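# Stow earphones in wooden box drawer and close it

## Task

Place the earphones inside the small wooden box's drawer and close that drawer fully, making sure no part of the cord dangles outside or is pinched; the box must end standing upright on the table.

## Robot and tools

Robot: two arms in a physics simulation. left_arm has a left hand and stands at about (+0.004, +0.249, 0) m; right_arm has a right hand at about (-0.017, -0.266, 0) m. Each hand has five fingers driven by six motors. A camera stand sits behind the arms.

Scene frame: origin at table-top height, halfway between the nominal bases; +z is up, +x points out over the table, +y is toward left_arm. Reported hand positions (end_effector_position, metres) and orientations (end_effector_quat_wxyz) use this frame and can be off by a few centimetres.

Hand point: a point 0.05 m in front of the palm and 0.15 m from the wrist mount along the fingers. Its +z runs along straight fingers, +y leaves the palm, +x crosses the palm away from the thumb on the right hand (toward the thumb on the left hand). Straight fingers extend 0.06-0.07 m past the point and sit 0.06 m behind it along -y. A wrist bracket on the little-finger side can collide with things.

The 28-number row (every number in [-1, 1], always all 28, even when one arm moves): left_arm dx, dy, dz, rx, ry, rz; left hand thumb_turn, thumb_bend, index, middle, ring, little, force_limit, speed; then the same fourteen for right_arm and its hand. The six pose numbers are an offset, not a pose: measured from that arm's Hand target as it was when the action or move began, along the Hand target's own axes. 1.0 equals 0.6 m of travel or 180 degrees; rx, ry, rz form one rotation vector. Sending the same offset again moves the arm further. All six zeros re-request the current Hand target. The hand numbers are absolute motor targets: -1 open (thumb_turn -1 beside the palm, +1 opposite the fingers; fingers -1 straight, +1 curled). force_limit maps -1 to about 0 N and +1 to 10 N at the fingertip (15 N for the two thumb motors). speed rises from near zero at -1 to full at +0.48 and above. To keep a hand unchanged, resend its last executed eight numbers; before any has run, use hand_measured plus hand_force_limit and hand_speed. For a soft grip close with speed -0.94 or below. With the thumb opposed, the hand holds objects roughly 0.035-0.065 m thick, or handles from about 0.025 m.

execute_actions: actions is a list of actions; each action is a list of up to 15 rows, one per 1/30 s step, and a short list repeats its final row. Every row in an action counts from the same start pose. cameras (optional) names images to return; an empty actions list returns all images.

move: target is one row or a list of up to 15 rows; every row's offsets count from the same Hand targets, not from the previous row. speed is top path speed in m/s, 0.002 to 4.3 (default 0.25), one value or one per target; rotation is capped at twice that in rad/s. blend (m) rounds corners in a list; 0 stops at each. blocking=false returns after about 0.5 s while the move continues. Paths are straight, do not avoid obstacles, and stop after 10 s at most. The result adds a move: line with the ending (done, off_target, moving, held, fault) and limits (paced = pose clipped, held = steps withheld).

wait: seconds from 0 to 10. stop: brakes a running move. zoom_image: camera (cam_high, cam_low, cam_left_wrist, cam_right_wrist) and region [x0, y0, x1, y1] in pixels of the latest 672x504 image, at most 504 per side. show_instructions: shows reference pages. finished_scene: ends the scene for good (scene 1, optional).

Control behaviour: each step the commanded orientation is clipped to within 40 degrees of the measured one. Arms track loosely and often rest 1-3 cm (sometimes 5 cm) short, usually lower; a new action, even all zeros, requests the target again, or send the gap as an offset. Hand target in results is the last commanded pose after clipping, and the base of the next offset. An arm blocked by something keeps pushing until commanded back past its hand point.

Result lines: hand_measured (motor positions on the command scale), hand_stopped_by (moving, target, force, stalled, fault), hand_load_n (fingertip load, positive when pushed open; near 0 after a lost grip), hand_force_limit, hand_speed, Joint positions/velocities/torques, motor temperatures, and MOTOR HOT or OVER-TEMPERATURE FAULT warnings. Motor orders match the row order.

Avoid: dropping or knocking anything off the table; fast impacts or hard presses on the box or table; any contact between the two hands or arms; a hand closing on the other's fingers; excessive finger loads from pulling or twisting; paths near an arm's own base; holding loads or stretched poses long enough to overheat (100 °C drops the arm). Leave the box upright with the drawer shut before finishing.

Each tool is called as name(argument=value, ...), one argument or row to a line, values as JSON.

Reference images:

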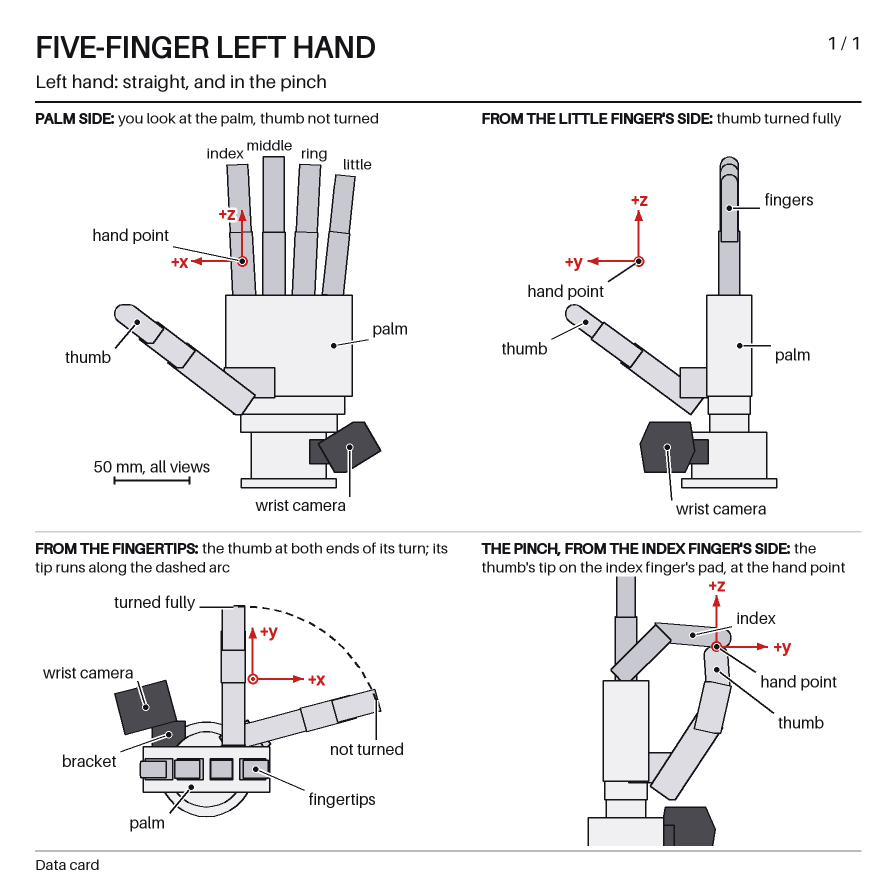

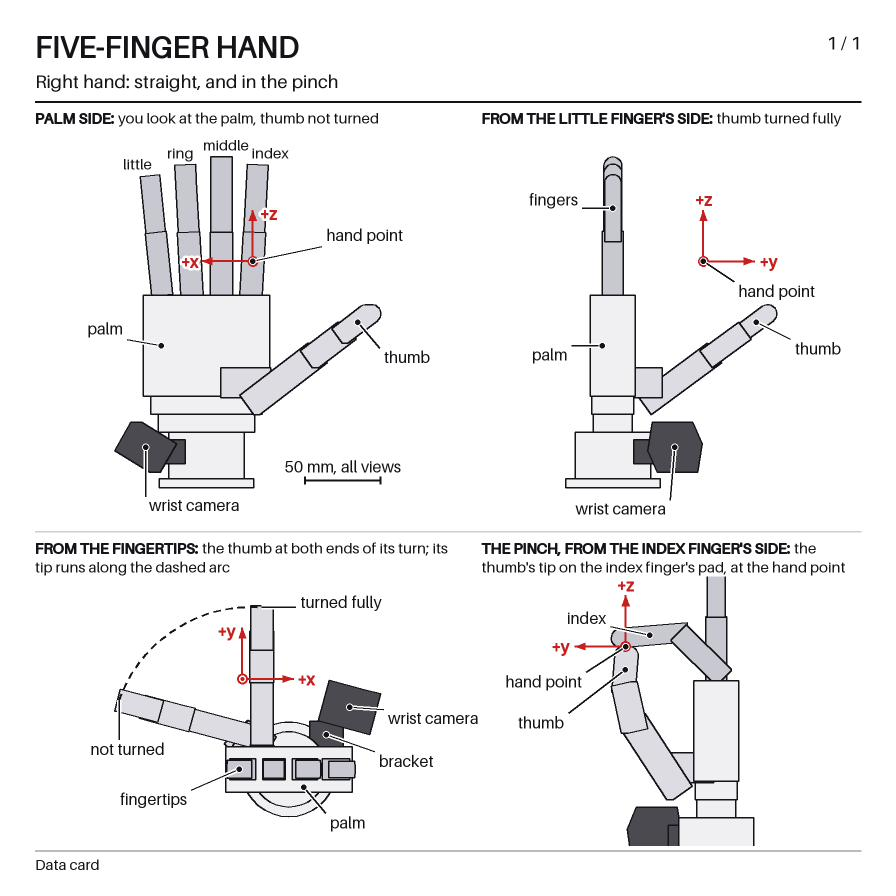

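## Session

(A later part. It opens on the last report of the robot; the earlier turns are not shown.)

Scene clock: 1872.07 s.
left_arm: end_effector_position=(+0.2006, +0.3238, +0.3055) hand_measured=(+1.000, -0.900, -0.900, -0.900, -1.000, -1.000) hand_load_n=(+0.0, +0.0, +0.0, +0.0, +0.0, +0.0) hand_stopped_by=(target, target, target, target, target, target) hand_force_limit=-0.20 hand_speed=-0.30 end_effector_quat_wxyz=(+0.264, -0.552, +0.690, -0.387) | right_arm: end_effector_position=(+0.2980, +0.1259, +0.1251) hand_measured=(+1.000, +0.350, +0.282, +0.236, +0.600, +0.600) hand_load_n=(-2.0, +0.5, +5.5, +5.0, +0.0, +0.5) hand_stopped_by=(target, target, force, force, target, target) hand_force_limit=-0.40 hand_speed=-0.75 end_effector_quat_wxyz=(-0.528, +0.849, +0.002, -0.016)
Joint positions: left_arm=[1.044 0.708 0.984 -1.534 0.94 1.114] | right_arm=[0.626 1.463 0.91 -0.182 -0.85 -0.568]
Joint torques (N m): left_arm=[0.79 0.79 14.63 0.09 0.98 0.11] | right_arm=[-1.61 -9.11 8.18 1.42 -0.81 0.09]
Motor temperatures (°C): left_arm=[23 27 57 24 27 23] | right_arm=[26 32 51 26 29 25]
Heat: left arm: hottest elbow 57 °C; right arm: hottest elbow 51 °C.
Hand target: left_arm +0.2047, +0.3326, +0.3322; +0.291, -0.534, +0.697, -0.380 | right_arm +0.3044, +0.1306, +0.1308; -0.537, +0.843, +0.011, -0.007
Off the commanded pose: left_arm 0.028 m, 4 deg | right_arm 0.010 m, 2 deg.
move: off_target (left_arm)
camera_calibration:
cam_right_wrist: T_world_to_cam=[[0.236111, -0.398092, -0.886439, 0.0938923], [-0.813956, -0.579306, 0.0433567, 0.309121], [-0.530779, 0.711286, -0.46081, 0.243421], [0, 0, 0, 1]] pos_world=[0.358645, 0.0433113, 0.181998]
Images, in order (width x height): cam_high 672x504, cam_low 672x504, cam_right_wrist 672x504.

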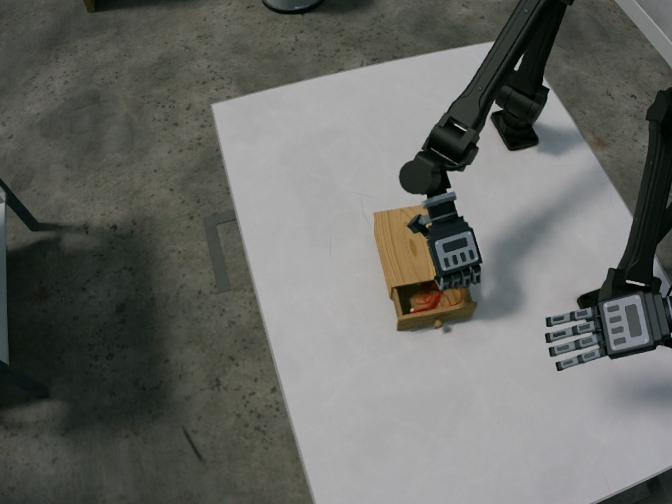

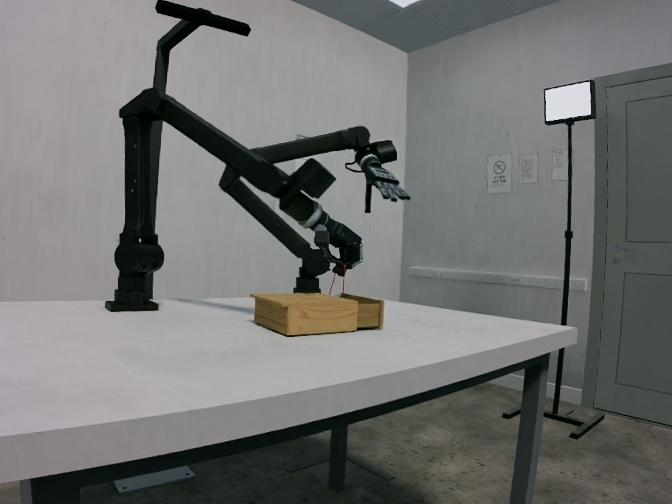

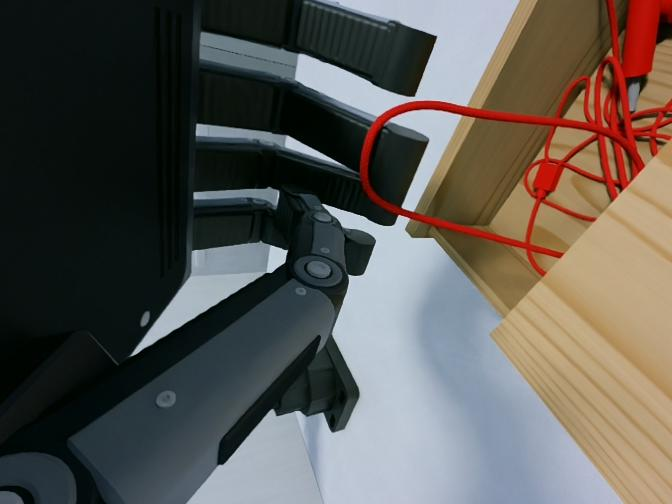

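move(
  target=[
    [0,0,0,0,0,0,1,-0.9,-0.9,-0.9,-1,-1,-0.2,-0.3,0,0.068,0.0316,0,0,0,1,0.35,0.9,0.85,0.6,0.6,-0.4,-0.75],
    [0,0,0,0,0,0,1,-0.9,-0.9,-0.9,-1,-1,-0.2,-0.3,0,0.068,0.0316,0,0,0,1,-0.6,0.1,0.1,0.1,0.1,-0.4,-0.4],
  ],
  speed=0.06,
  cameras=["cam_high","cam_low","cam_right_wrist"],
)

zoom_image(
  camera="cam_high",
  region=[360, 130, 540, 350],
)

zoom_image(
  camera="cam_low",
  region=[230, 150, 430, 350],
)

Scene clock: 1900.87 s.
left_arm: end_effector_position=(+0.2008, +0.3237, +0.3056) hand_measured=(+1.000, -0.900, -0.900, -0.900, -1.000, -1.000) hand_load_n=(+0.0, +0.0, +0.0, -0.5, +0.0, +0.0) hand_stopped_by=(target, target, target, target, target, target) hand_force_limit=-0.20 hand_speed=-0.30 end_effector_quat_wxyz=(+0.264, -0.551, +0.690, -0.388) | right_arm: end_effector_position=(+0.2973, +0.1278, +0.0819) hand_measured=(+1.000, -0.600, +0.100, +0.100, +0.100, +0.100) hand_load_n=(+0.0, +0.0, +0.0, +0.0, +0.0, +0.0) hand_stopped_by=(target, target, target, target, target, target) hand_force_limit=-0.40 hand_speed=-0.40 end_effector_quat_wxyz=(-0.530, +0.848, +0.005, -0.016)
Joint positions: left_arm=[1.044 0.708 0.984 -1.534 0.942 1.115] | right_arm=[0.629 1.539 0.855 -0.044 -0.853 -0.568]
Joint torques (N m): left_arm=[1.32 1.61 14.74 0.05 0.92 0.17] | right_arm=[-1.67 -9.47 7.54 1.29 -0.72 0.09]
Motor temperatures (°C): left_arm=[23 27 57 24 28 23] | right_arm=[26 32 50 26 29 25]
Heat: left arm: hottest elbow 57 °C; right arm: hottest elbow 50 °C.
Hand target: left_arm +0.2047, +0.3326, +0.3322; +0.291, -0.534, +0.697, -0.380 | right_arm +0.3045, +0.1306, +0.0858; -0.537, +0.843, +0.011, -0.007
Off the commanded pose: left_arm 0.028 m, 4 deg | right_arm 0.009 m, 2 deg.
move: off_target (left_arm)
camera_calibration:
cam_right_wrist: T_world_to_cam=[[0.241589, -0.39222, -0.88758, 0.0541562], [-0.811005, -0.583852, 0.0372568, 0.311709], [-0.532828, 0.710831, -0.459145, 0.222455], [0, 0, 0, 1]] pos_world=[0.358245, 0.045105, 0.138594]
Images, in order (width x height): cam_high 672x504, cam_low 672x504, cam_right_wrist 672x504.

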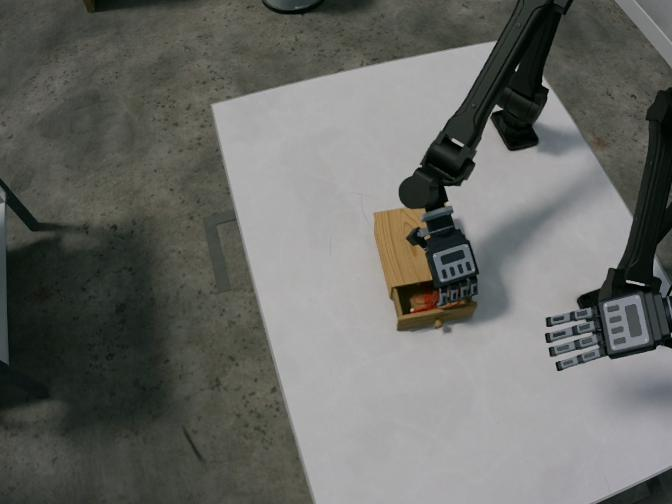

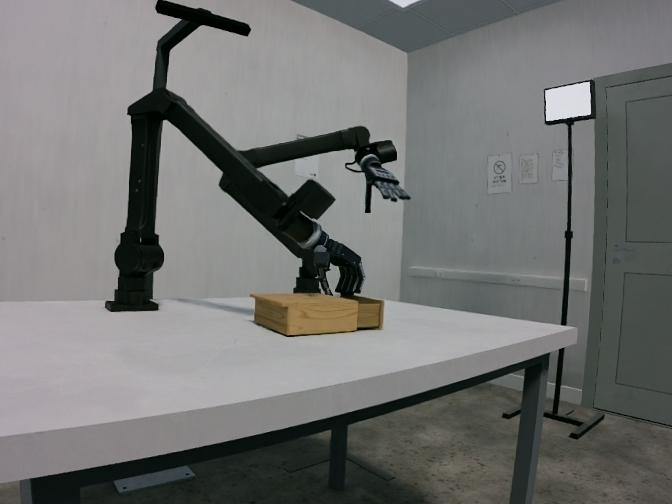

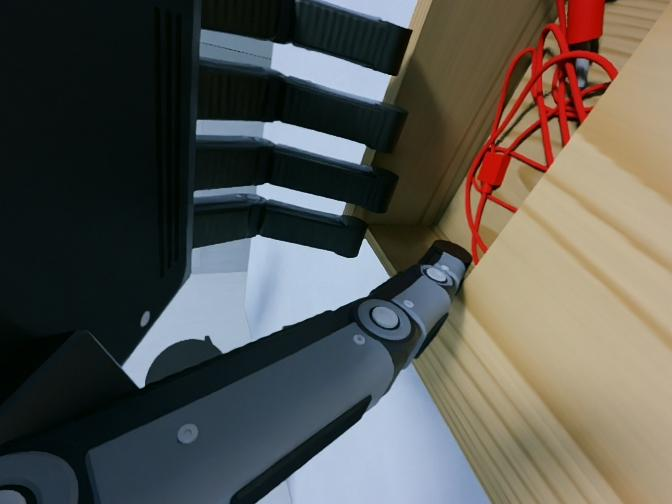

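Scaled by 2.291 from the camera's 672x504 image, which has a finer 960x720 frame.

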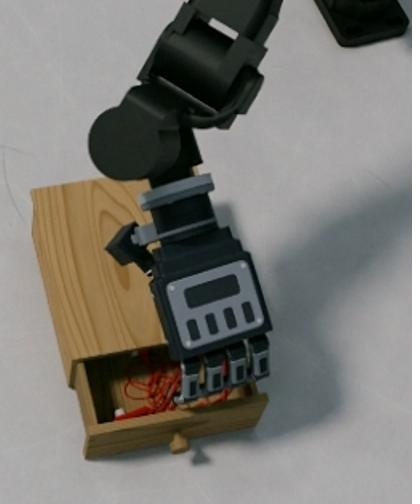

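Scaled by 2.520 from the camera's 672x504 image, which has a finer 960x720 frame.

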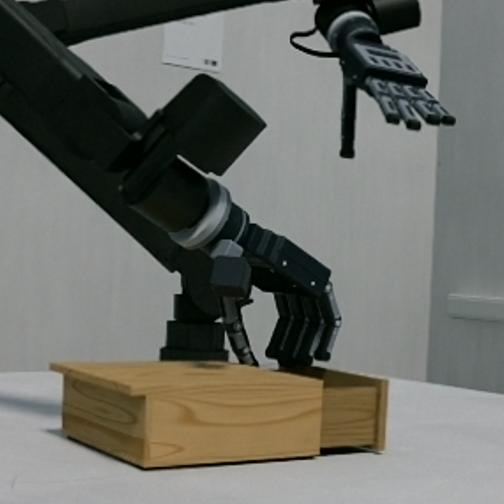

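move(
  target=[0,0,0,0,0,0,1,-0.9,-0.9,-0.9,-1,-1,-0.2,-0.3,0,-0.2264,-0.1054,0,0,0,1,-0.6,0.1,0.1,0.1,0.1,-0.4,-0.4],
  speed=0.1,
  cameras=["cam_high","cam_low","cam_right_wrist"],
)

zoom_image(
  camera="cam_right_wrist",
  region=[400, 0, 672, 272],
)

zoom_image(
  camera="cam_high",
  region=[370, 230, 500, 350],
)

Scene clock: 1913.50 s.
left_arm: end_effector_position=(+0.2008, +0.3237, +0.3056) hand_measured=(+1.000, -0.900, -0.900, -0.900, -1.000, -1.000) hand_load_n=(+0.0, +0.0, +0.0, +0.0, +0.0, -0.5) hand_stopped_by=(target, target, target, target, target, target) hand_force_limit=-0.20 hand_speed=-0.30 end_effector_quat_wxyz=(+0.264, -0.551, +0.690, -0.388) | right_arm: end_effector_position=(+0.2897, +0.1206, +0.1951) hand_measured=(+1.000, -0.600, +0.100, +0.100, +0.100, +0.100) hand_load_n=(+0.0, +0.0, +0.0, +0.0, +0.0, +0.0) hand_stopped_by=(target, target, target, target, target, target) hand_force_limit=-0.40 hand_speed=-0.40 end_effector_quat_wxyz=(-0.517, +0.856, -0.009, -0.034)
Joint positions: left_arm=[1.044 0.708 0.984 -1.534 0.942 1.115] | right_arm=[0.626 1.371 1.033 -0.446 -0.853 -0.568]
Joint torques (N m): left_arm=[0.85 1.44 14.91 -0.14 0.95 0.16] | right_arm=[-1.73 -10.58 12.77 0.24 -0.71 0.1]
Motor temperatures (°C): left_arm=[23 27 57 24 28 23] | right_arm=[26 32 50 26 29 25]
Heat: left arm: hottest elbow 57 °C; right arm: hottest elbow 50 °C.
Hand target: left_arm +0.2047, +0.3326, +0.3322; +0.291, -0.534, +0.697, -0.380 | right_arm +0.3044, +0.1306, +0.2356; -0.537, +0.843, +0.011, -0.007
Off the commanded pose: left_arm 0.028 m, 4 deg | right_arm 0.044 m, 5 deg.
move: off_target (left_arm, right_arm)
camera_calibration:
cam_right_wrist: T_world_to_cam=[[0.200291, -0.420946, -0.884696, 0.168489], [-0.809851, -0.579329, 0.0923032, 0.285448], [-0.551385, 0.697985, -0.456938, 0.28185], [0, 0, 0, 1]] pos_world=[0.352831, 0.0395658, 0.251502]
Images, in order (width x height): cam_high 672x504, cam_low 672x504, cam_right_wrist 672x504.

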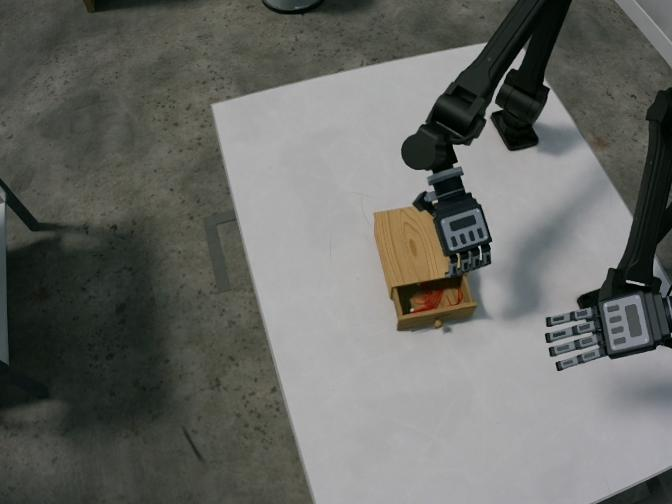

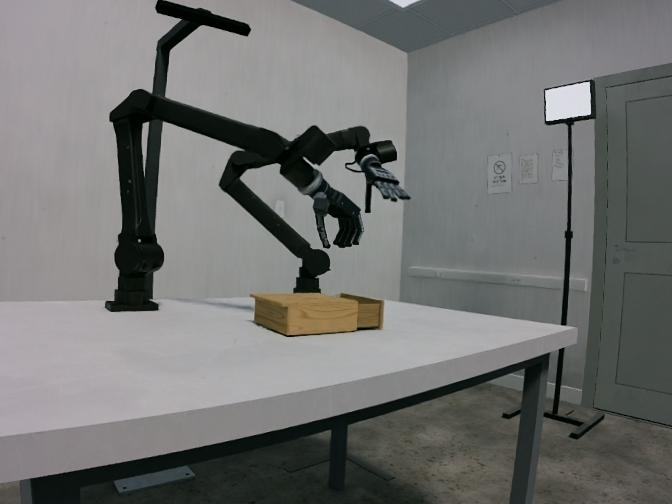

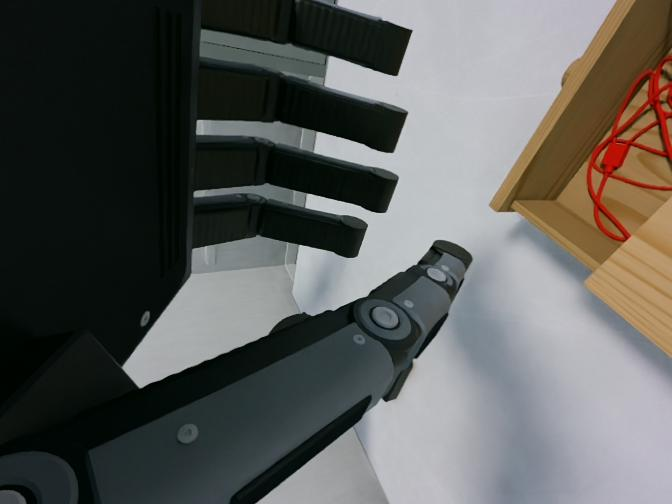

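Scaled by 1.853 from the camera's 672x504 image, which has a finer 960x720 frame.

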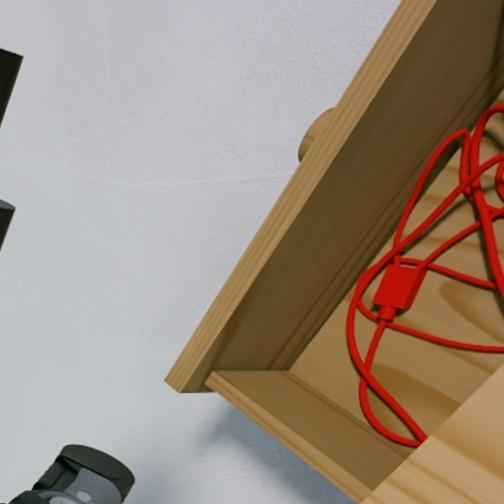

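Scaled by 3.877 from the camera's 672x504 image, which has a finer 960x720 frame.

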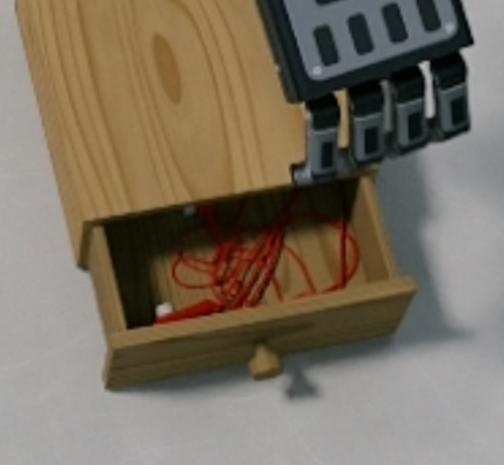

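move(
  target=[0,0,0,0,0,0,1,-0.9,-0.9,-0.9,-1,-1,-0.2,-0.3,-0.126,0.0325,-0.3853,0,0,0,1,-0.6,0.1,0.1,0.1,0.1,-0.4,-0.4],
  speed=0.2,
  cameras=["cam_high","cam_low","cam_right_wrist"],
)

zoom_image(
  camera="cam_high",
  region=[370, 230, 500, 350],
)

zoom_image(
  camera="cam_low",
  region=[240, 260, 400, 350],
)

Scene clock: 1933.47 s.
left_arm: end_effector_position=(+0.2008, +0.3237, +0.3056) hand_measured=(+1.000, -0.900, -0.900, -0.900, -1.000, -1.000) hand_load_n=(+0.0, +0.0, +0.0, +0.0, +0.0, +0.0) hand_stopped_by=(target, target, target, target, target, target) hand_force_limit=-0.20 hand_speed=-0.30 end_effector_quat_wxyz=(+0.264, -0.551, +0.690, -0.388) | right_arm: end_effector_position=(+0.2200, -0.0901, +0.2925) hand_measured=(+1.000, -0.600, +0.100, +0.100, +0.100, +0.100) hand_load_n=(+0.0, +0.0, +0.0, +0.0, +0.0, +0.0) hand_stopped_by=(target, target, target, target, target, target) hand_force_limit=-0.40 hand_speed=-0.40 end_effector_quat_wxyz=(-0.531, +0.847, -0.008, -0.033)
Joint positions: left_arm=[1.044 0.708 0.984 -1.534 0.942 1.115] | right_arm=[0.118 1.049 1.075 -1.497 -1.119 -1.387]
Joint torques (N m): left_arm=[0.44 1.67 14.74 -0.21 0.98 0.13] | right_arm=[-2.14 -3.96 12.38 -0.61 -1.28 -0.06]
Motor temperatures (°C): left_arm=[23 27 58 24 28 23] | right_arm=[26 32 52 26 29 25]
Heat: left arm: hottest elbow 58 °C; right arm: hottest elbow 52 °C.
Hand target: left_arm +0.2047, +0.3326, +0.3322; +0.291, -0.534, +0.697, -0.380 | right_arm +0.2346, -0.0891, +0.3156; -0.537, +0.843, +0.011, -0.007
Off the commanded pose: left_arm 0.028 m, 4 deg | right_arm 0.027 m, 4 deg.
move: off_target (left_arm, right_arm)
camera_calibration:
cam_right_wrist: T_world_to_cam=[[0.200961, -0.391563, -0.897938, 0.186389], [-0.810595, -0.581162, 0.0720132, 0.103936], [-0.550045, 0.713392, -0.43419, 0.42948], [0, 0, 0, 1]] pos_world=[0.283027, -0.173001, 0.346357]
Images, in order (width x height): cam_high 672x504, cam_low 672x504, cam_right_wrist 672x504.

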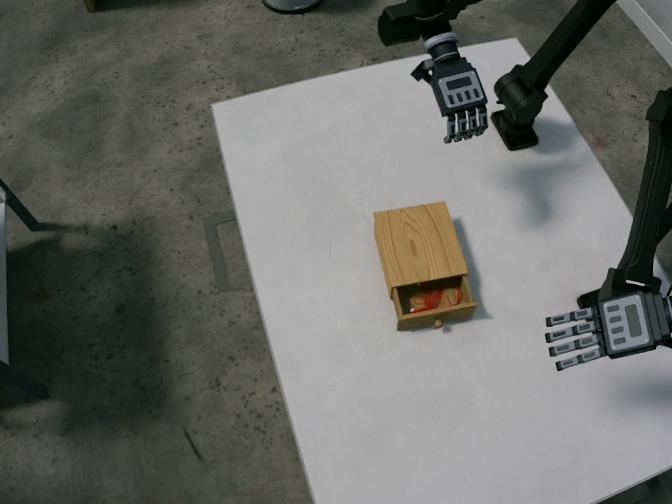

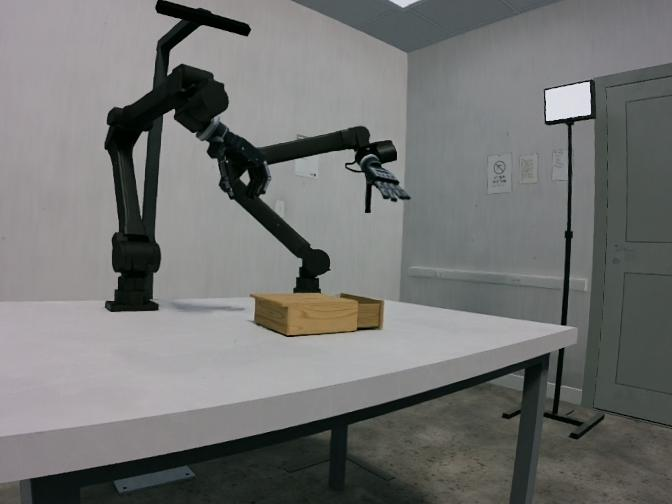

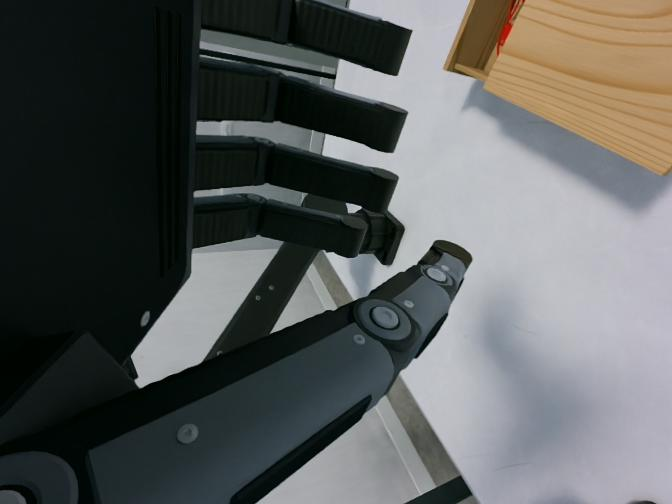

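Scaled by 3.877 from the camera's 672x504 image, which has a finer 960x720 frame.

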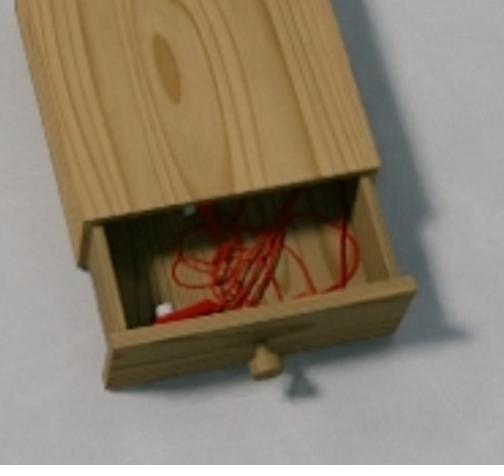

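Scaled by 3.150 from the camera's 672x504 image, which has a finer 960x720 frame.

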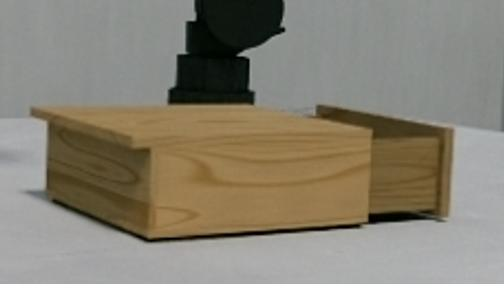

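move(
  target=[0.0322,0.1062,0.3648,-0.2145,0.2597,0.3908,-1,-1,-1,-1,-1,-1,0,0,0,0,0,0,0,0,1,-0.6,0.1,0.1,0.1,0.1,-0.4,-0.4],
  speed=0.2,
  cameras=["cam_high","cam_low","cam_left_wrist"],
)

Scene clock: 1999.37 s.
left_arm: end_effector_position=(+0.3139, +0.2759, +0.1424) hand_measured=(-1.000, -1.000, -1.000, -1.000, -1.000, -1.000) hand_load_n=(+0.0, +0.0, +0.0, +0.0, -0.5, +0.0) hand_stopped_by=(target, target, target, target, target, target) hand_force_limit=0.00 hand_speed=0.00 end_effector_quat_wxyz=(-0.042, +0.050, +0.994, -0.089) | right_arm: end_effector_position=(+0.2201, -0.0901, +0.2925) hand_measured=(+1.000, -0.600, +0.100, +0.100, +0.100, +0.100) hand_load_n=(+0.0, +0.0, +0.0, +0.0, +0.0, +0.0) hand_stopped_by=(target, target, target, target, target, target) hand_force_limit=-0.40 hand_speed=-0.40 end_effector_quat_wxyz=(-0.531, +0.847, -0.008, -0.033)
Joint positions: left_arm=[-0.013 1.312 1.05 -1.402 0.173 1.675] | right_arm=[0.118 1.049 1.075 -1.497 -1.119 -1.389]
Joint torques (N m): left_arm=[-0.79 -5.95 13.59 0.31 -0.19 0.13] | right_arm=[-2.08 -4.07 12.38 -0.61 -1.28 -0.06]
Motor temperatures (°C): left_arm=[23 27 59 24 28 23] | right_arm=[25 31 53 26 31 25]
Heat: left arm: hottest elbow 59 °C; right arm: hottest elbow 53 °C.
Hand target: left_arm +0.3439, +0.2752, +0.1600; -0.006, +0.065, +0.994, -0.087 | right_arm +0.2346, -0.0891, +0.3156; -0.537, +0.843, +0.011, -0.007
Off the commanded pose: left_arm 0.035 m, 4 deg | right_arm 0.027 m, 4 deg.
move: off_target (left_arm, right_arm)
camera_calibration:
cam_left_wrist: T_world_to_cam=[[-0.349894, -0.912484, 0.212006, 0.32939], [-0.725862, 0.407142, 0.5544, 0.0299771], [-0.592198, 0.0400936, -0.804795, 0.403562], [0, 0, 0, 1]] pos_world=[0.375999, 0.272178, 0.238333]
Images, in order (width x height): cam_high 672x504, cam_low 672x504, cam_left_wrist 672x504.

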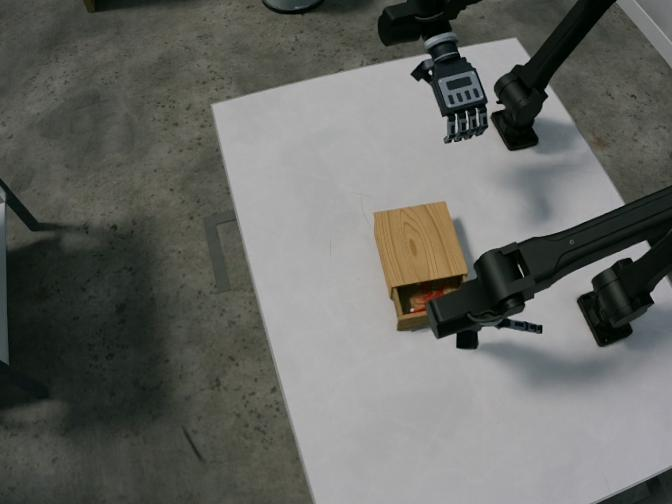

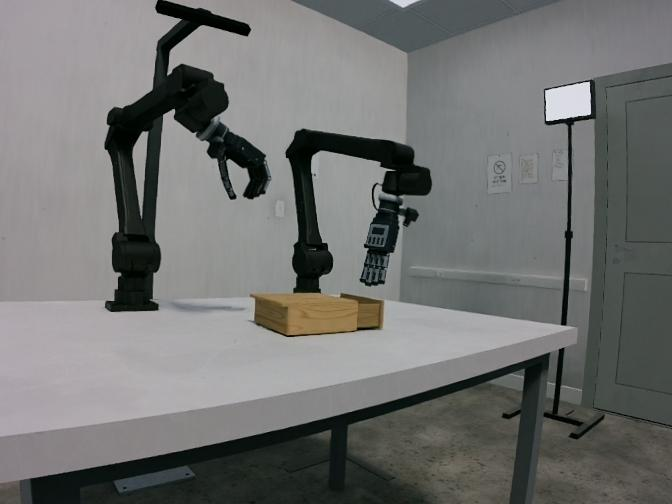

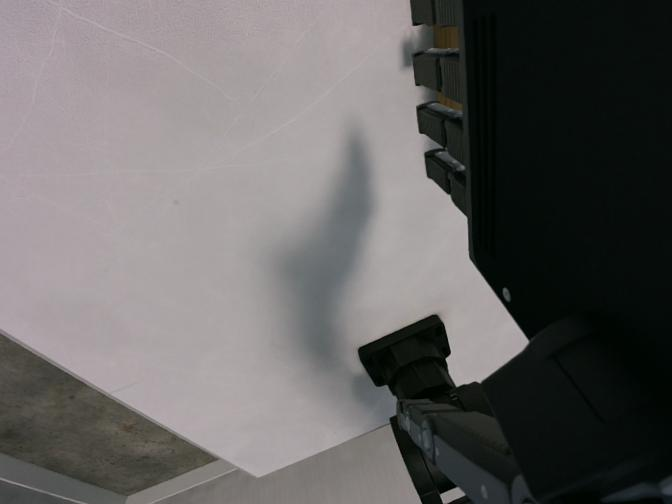

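move(
  target=[-0.0153,0.0057,0.1175,0,0,0,-1,-1,-1,-1,-1,-1,0,0,0,0,0,0,0,0,1,-0.6,0.1,0.1,0.1,0.1,-0.4,-0.4],
  speed=0.1,
  cameras=["cam_high","cam_low","cam_left_wrist"],
)

zoom_image(
  camera="cam_low",
  region=[240, 220, 440, 350],
)

Scene clock: 2009.30 s.
left_arm: end_effector_position=(+0.3462, +0.2674, +0.0918) hand_measured=(-1.000, -1.000, -1.000, -1.000, -1.000, -1.000) hand_load_n=(+0.0, +0.0, +0.0, +0.0, +0.0, +0.0) hand_stopped_by=(target, target, target, target, target, target) hand_force_limit=0.00 hand_speed=0.00 end_effector_quat_wxyz=(-0.013, +0.065, +0.994, -0.087) | right_arm: end_effector_position=(+0.2201, -0.0901, +0.2925) hand_measured=(+1.000, -0.600, +0.100, +0.100, +0.100, +0.100) hand_load_n=(+0.0, +0.0, +0.0, +0.0, -0.5, +0.0) hand_stopped_by=(target, target, target, target, target, target) hand_force_limit=-0.40 hand_speed=-0.40 end_effector_quat_wxyz=(-0.531, +0.847, -0.008, -0.033)
Joint positions: left_arm=[-0.037 1.395 0.996 -1.205 0.173 1.675] | right_arm=[0.118 1.049 1.075 -1.497 -1.119 -1.389]
Joint torques (N m): left_arm=[-0.32 -7.18 8.18 0.65 -0.08 -0.13] | right_arm=[-2.02 -4.01 12.38 -0.61 -1.28 -0.05]
Motor temperatures (°C): left_arm=[23 27 60 24 28 23] | right_arm=[25 31 53 26 31 25]
Heat: left arm: hottest elbow 60 °C; right arm: hottest elbow 53 °C.
Hand target: left_arm +0.3518, +0.2653, +0.0899; -0.006, +0.065, +0.994, -0.087 | right_arm +0.2346, -0.0891, +0.3156; -0.537, +0.843, +0.011, -0.007
Off the commanded pose: left_arm 0.006 m, 1 deg | right_arm 0.027 m, 4 deg.
move: off_target (right_arm)
camera_calibration:
cam_left_wrist: T_world_to_cam=[[-0.384541, -0.903256, 0.190412, 0.355056], [-0.748235, 0.425795, 0.508767, 0.0918833], [-0.540623, 0.0531685, -0.839583, 0.3642], [0, 0, 0, 1]] pos_world=[0.402179, 0.262219, 0.191422]
Images, in order (width x height): cam_high 672x504, cam_low 672x504, cam_left_wrist 672x504.

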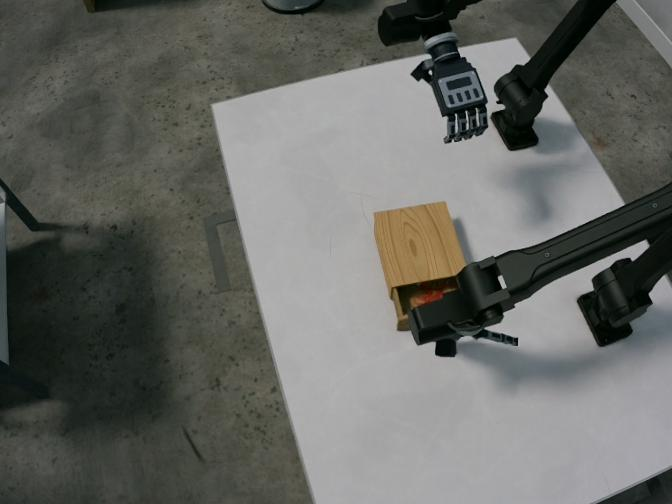

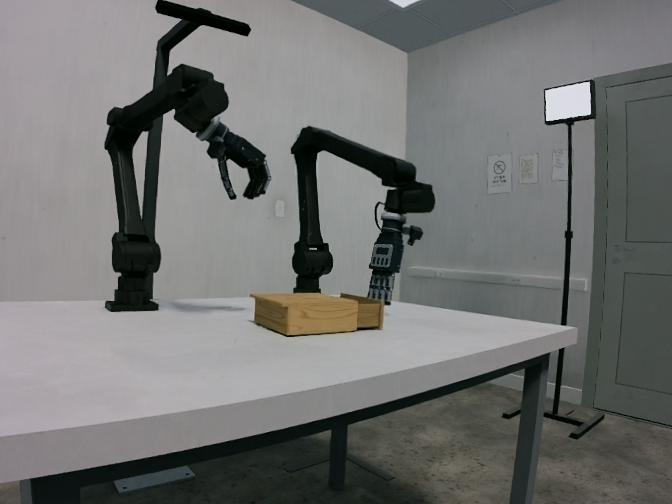

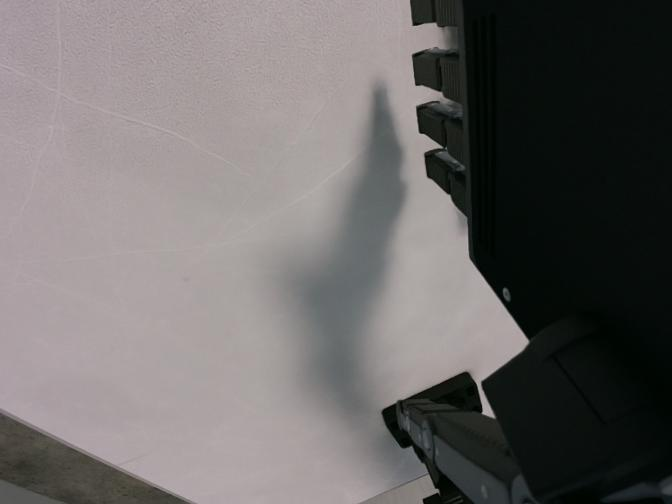

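Scaled by 2.520 from the camera's 672x504 image, which has a finer 960x720 frame.

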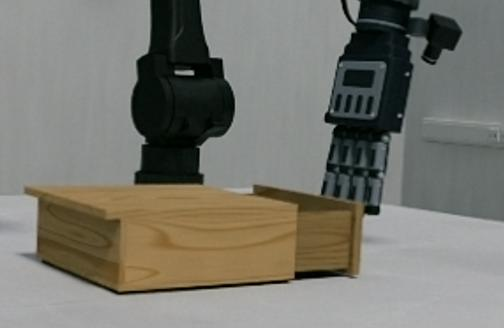

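move(
  target=[
    [0,0.0043,0.0246,0,0,0,-1,-1,-1,-1,-1,-1,0,0,0,0,0,0,0,0,1,-0.6,0.1,0.1,0.1,0.1,-0.4,-0.4],
    [0,-0.0777,0.039,0,0,0,-1,-1,-1,-1,-1,-1,0,0,0,0,0,0,0,0,1,-0.6,0.1,0.1,0.1,0.1,-0.4,-0.4],
  ],
  speed=[0.1,0.05],
  cameras=["cam_high","cam_low"],
)

zoom_image(
  camera="cam_low",
  region=[240, 220, 440, 350],
)

zoom_image(
  camera="cam_high",
  region=[350, 180, 520, 350],
)

Scene clock: 2023.20 s.
left_arm: end_effector_position=(+0.3421, +0.2299, +0.0769) hand_measured=(-1.000, -1.000, -1.000, -1.000, -1.000, -1.000) hand_load_n=(+0.0, +0.0, -0.5, -3.0, -1.0, +0.0) hand_stopped_by=(target, target, target, target, target, target) hand_force_limit=0.00 hand_speed=0.00 end_effector_quat_wxyz=(-0.013, +0.061, +0.995, -0.077) | right_arm: end_effector_position=(+0.2201, -0.0901, +0.2925) hand_measured=(+1.000, -0.600, +0.100, +0.100, +0.100, +0.100) hand_load_n=(+0.0, +0.0, +0.0, -0.5, +0.0, +0.0) hand_stopped_by=(target, target, target, target, target, target) hand_force_limit=-0.40 hand_speed=-0.40 end_effector_quat_wxyz=(-0.531, +0.847, -0.008, -0.033)
Joint positions: left_arm=[-0.149 1.409 0.966 -1.142 0.155 1.554] | right_arm=[0.118 1.049 1.075 -1.497 -1.119 -1.389]
Joint torques (N m): left_arm=[-2.67 -7.94 7.25 0.9 0.72 -0.28] | right_arm=[-2.08 -4.07 12.37 -0.62 -1.28 -0.06]
Motor temperatures (°C): left_arm=[23 27 57 24 28 23] | right_arm=[25 30 53 26 31 25]
Heat: left arm: hottest elbow 57 °C; right arm: hottest elbow 53 °C.
Hand target: left_arm +0.3452, +0.2157, +0.0749; -0.006, +0.065, +0.994, -0.087 | right_arm +0.2346, -0.0891, +0.3156; -0.537, +0.843, +0.011, -0.007
Off the commanded pose: left_arm 0.015 m, 1 deg | right_arm 0.027 m, 4 deg.
move: off_target (left_arm, right_arm)
Images, in order (width x height): cam_high 672x504, cam_low 672x504.

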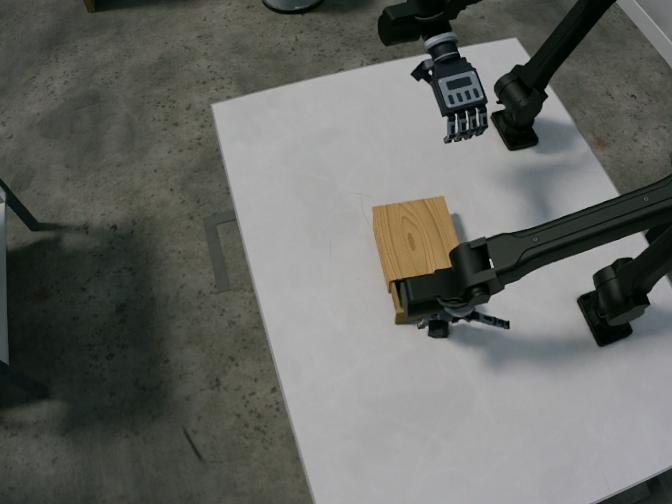

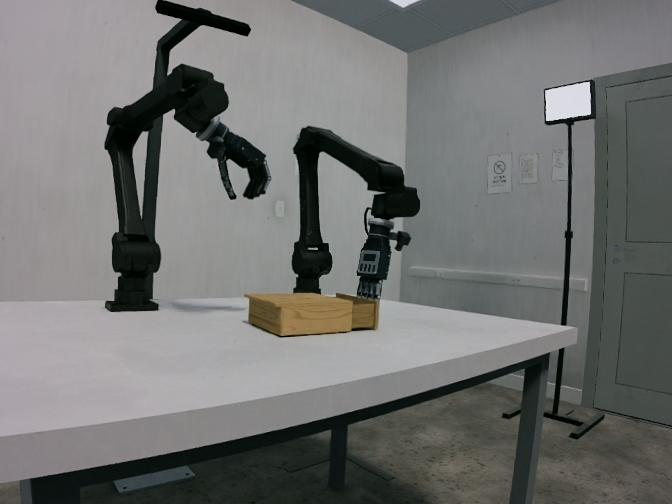

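Scaled by 2.520 from the camera's 672x504 image, which has a finer 960x720 frame.

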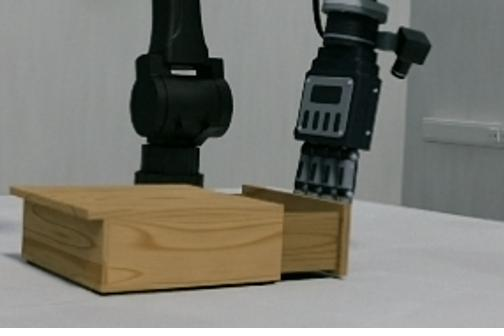

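Scaled by 2.965 from the camera's 672x504 image, which has a finer 960x720 frame.

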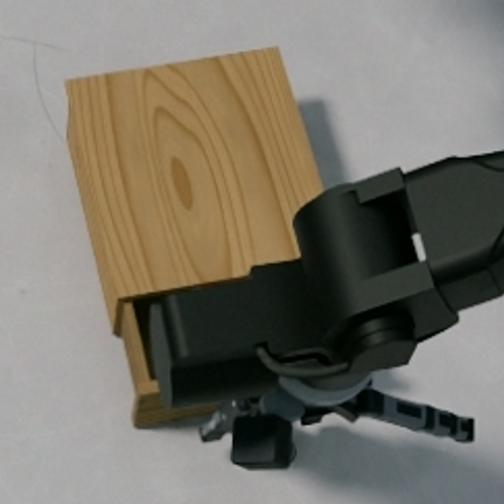

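move(
  target=[
    [0.0033,0.0244,-0.0043,0,0,0,-1,-1,-1,-1,-1,-1,0,0,0.1117,0.2375,-0.1332,-0.305,0.0316,0.0411,-1,-1,-1,-1,-1,-1,-0.4,0],
    [0.0033,0.0244,-0.0043,0,0,0,-1,-1,-1,-1,-1,-1,0,0,0.1117,0.4412,-0.0383,-0.305,0.0316,0.0411,-1,-1,-1,-1,-1,-1,-0.4,0],
  ],
  speed=[0.15,0.1],
  cameras=["cam_high","cam_low","cam_right_wrist"],
)

zoom_image(
  camera="cam_low",
  region=[200, 200, 440, 350],
)

zoom_image(
  camera="cam_high",
  region=[350, 150, 520, 350],
)

Scene clock: 2093.60 s.
left_arm: end_effector_position=(+0.3406, +0.2309, +0.0752) hand_measured=(-1.000, -1.000, -1.000, -1.000, -1.000, -1.000) hand_load_n=(+0.0, +0.0, +0.0, -0.5, +0.0, +0.0) hand_stopped_by=(target, target, target, target, target, target) hand_force_limit=0.00 hand_speed=0.00 end_effector_quat_wxyz=(-0.015, +0.057, +0.995, -0.081) | right_arm: end_effector_position=(+0.2981, -0.2267, +0.0842) hand_measured=(-1.000, -1.000, -1.000, -1.000, -1.000, -1.000) hand_load_n=(+0.0, +0.0, +0.0, +0.0, +0.0, +0.0) hand_stopped_by=(target, target, target, target, target, target) hand_force_limit=-0.40 hand_speed=0.00 end_effector_quat_wxyz=(-0.084, +0.994, -0.065, -0.004)
Joint positions: left_arm=[-0.141 1.41 0.963 -1.142 0.164 1.554] | right_arm=[0.19 1.354 0.933 -1.118 -0.166 -1.264]
Joint torques (N m): left_arm=[1.61 -7.53 7.75 0.49 0.33 0.11] | right_arm=[-0.26 -7.3 7.72 0.21 -0.1 0.26]
Motor temperatures (°C): left_arm=[23 28 48 24 28 23] | right_arm=[25 30 55 26 31 25]
Heat: left arm: hottest elbow 48 °C; right arm: hottest elbow 55 °C.
Hand target: left_arm +0.3452, +0.2307, +0.0750; -0.006, +0.065, +0.994, -0.087 | right_arm +0.3051, -0.2199, +0.0853; -0.087, +0.994, -0.065, +0.006
Off the commanded pose: left_arm 0.005 m, 2 deg | right_arm 0.010 m, 1 deg.
move: done
camera_calibration:
cam_right_wrist: T_world_to_cam=[[0.123676, -0.973021, -0.194768, -0.237884], [-0.850056, -0.205148, 0.485097, 0.165096], [-0.511966, 0.105569, -0.852494, 0.365546], [0, 0, 0, 1]] pos_world=[0.356909, -0.236187, 0.185205]
Images, in order (width x height): cam_high 672x504, cam_low 672x504, cam_right_wrist 672x504.

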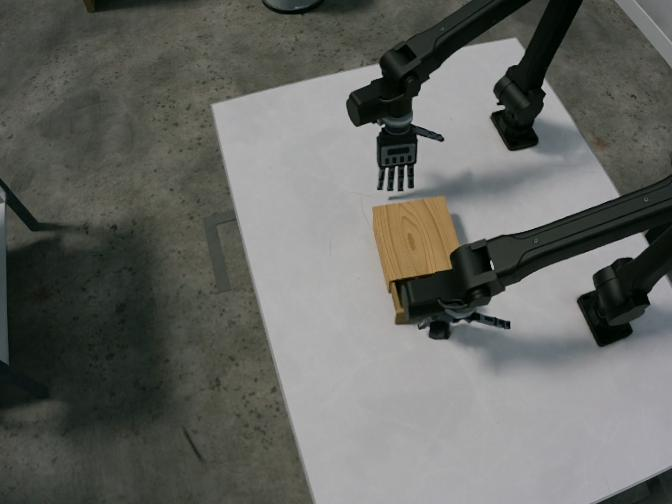

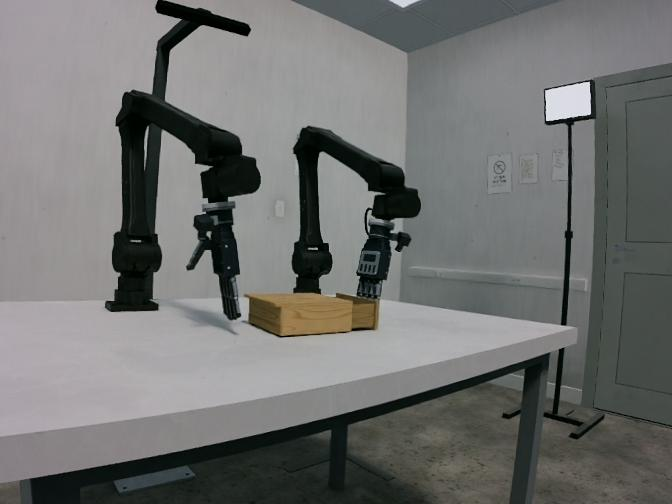

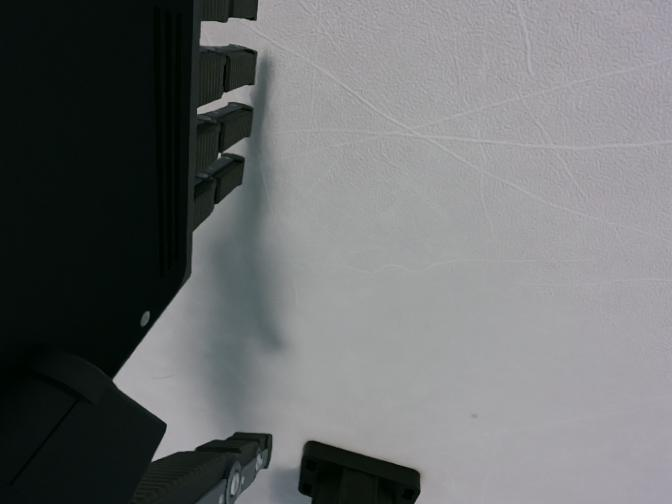

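Scaled by 2.100 from the camera's 672x504 image, which has a finer 960x720 frame.

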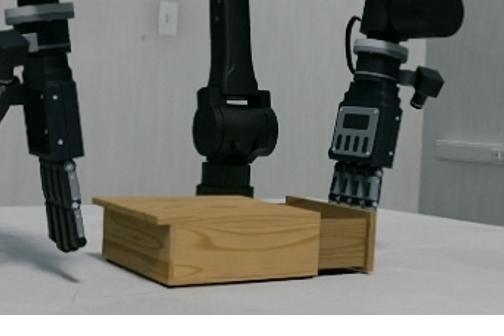

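Scaled by 2.520 from the camera's 672x504 image, which has a finer 960x720 frame.

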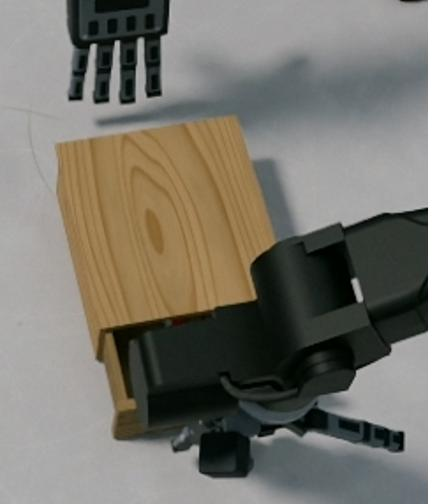

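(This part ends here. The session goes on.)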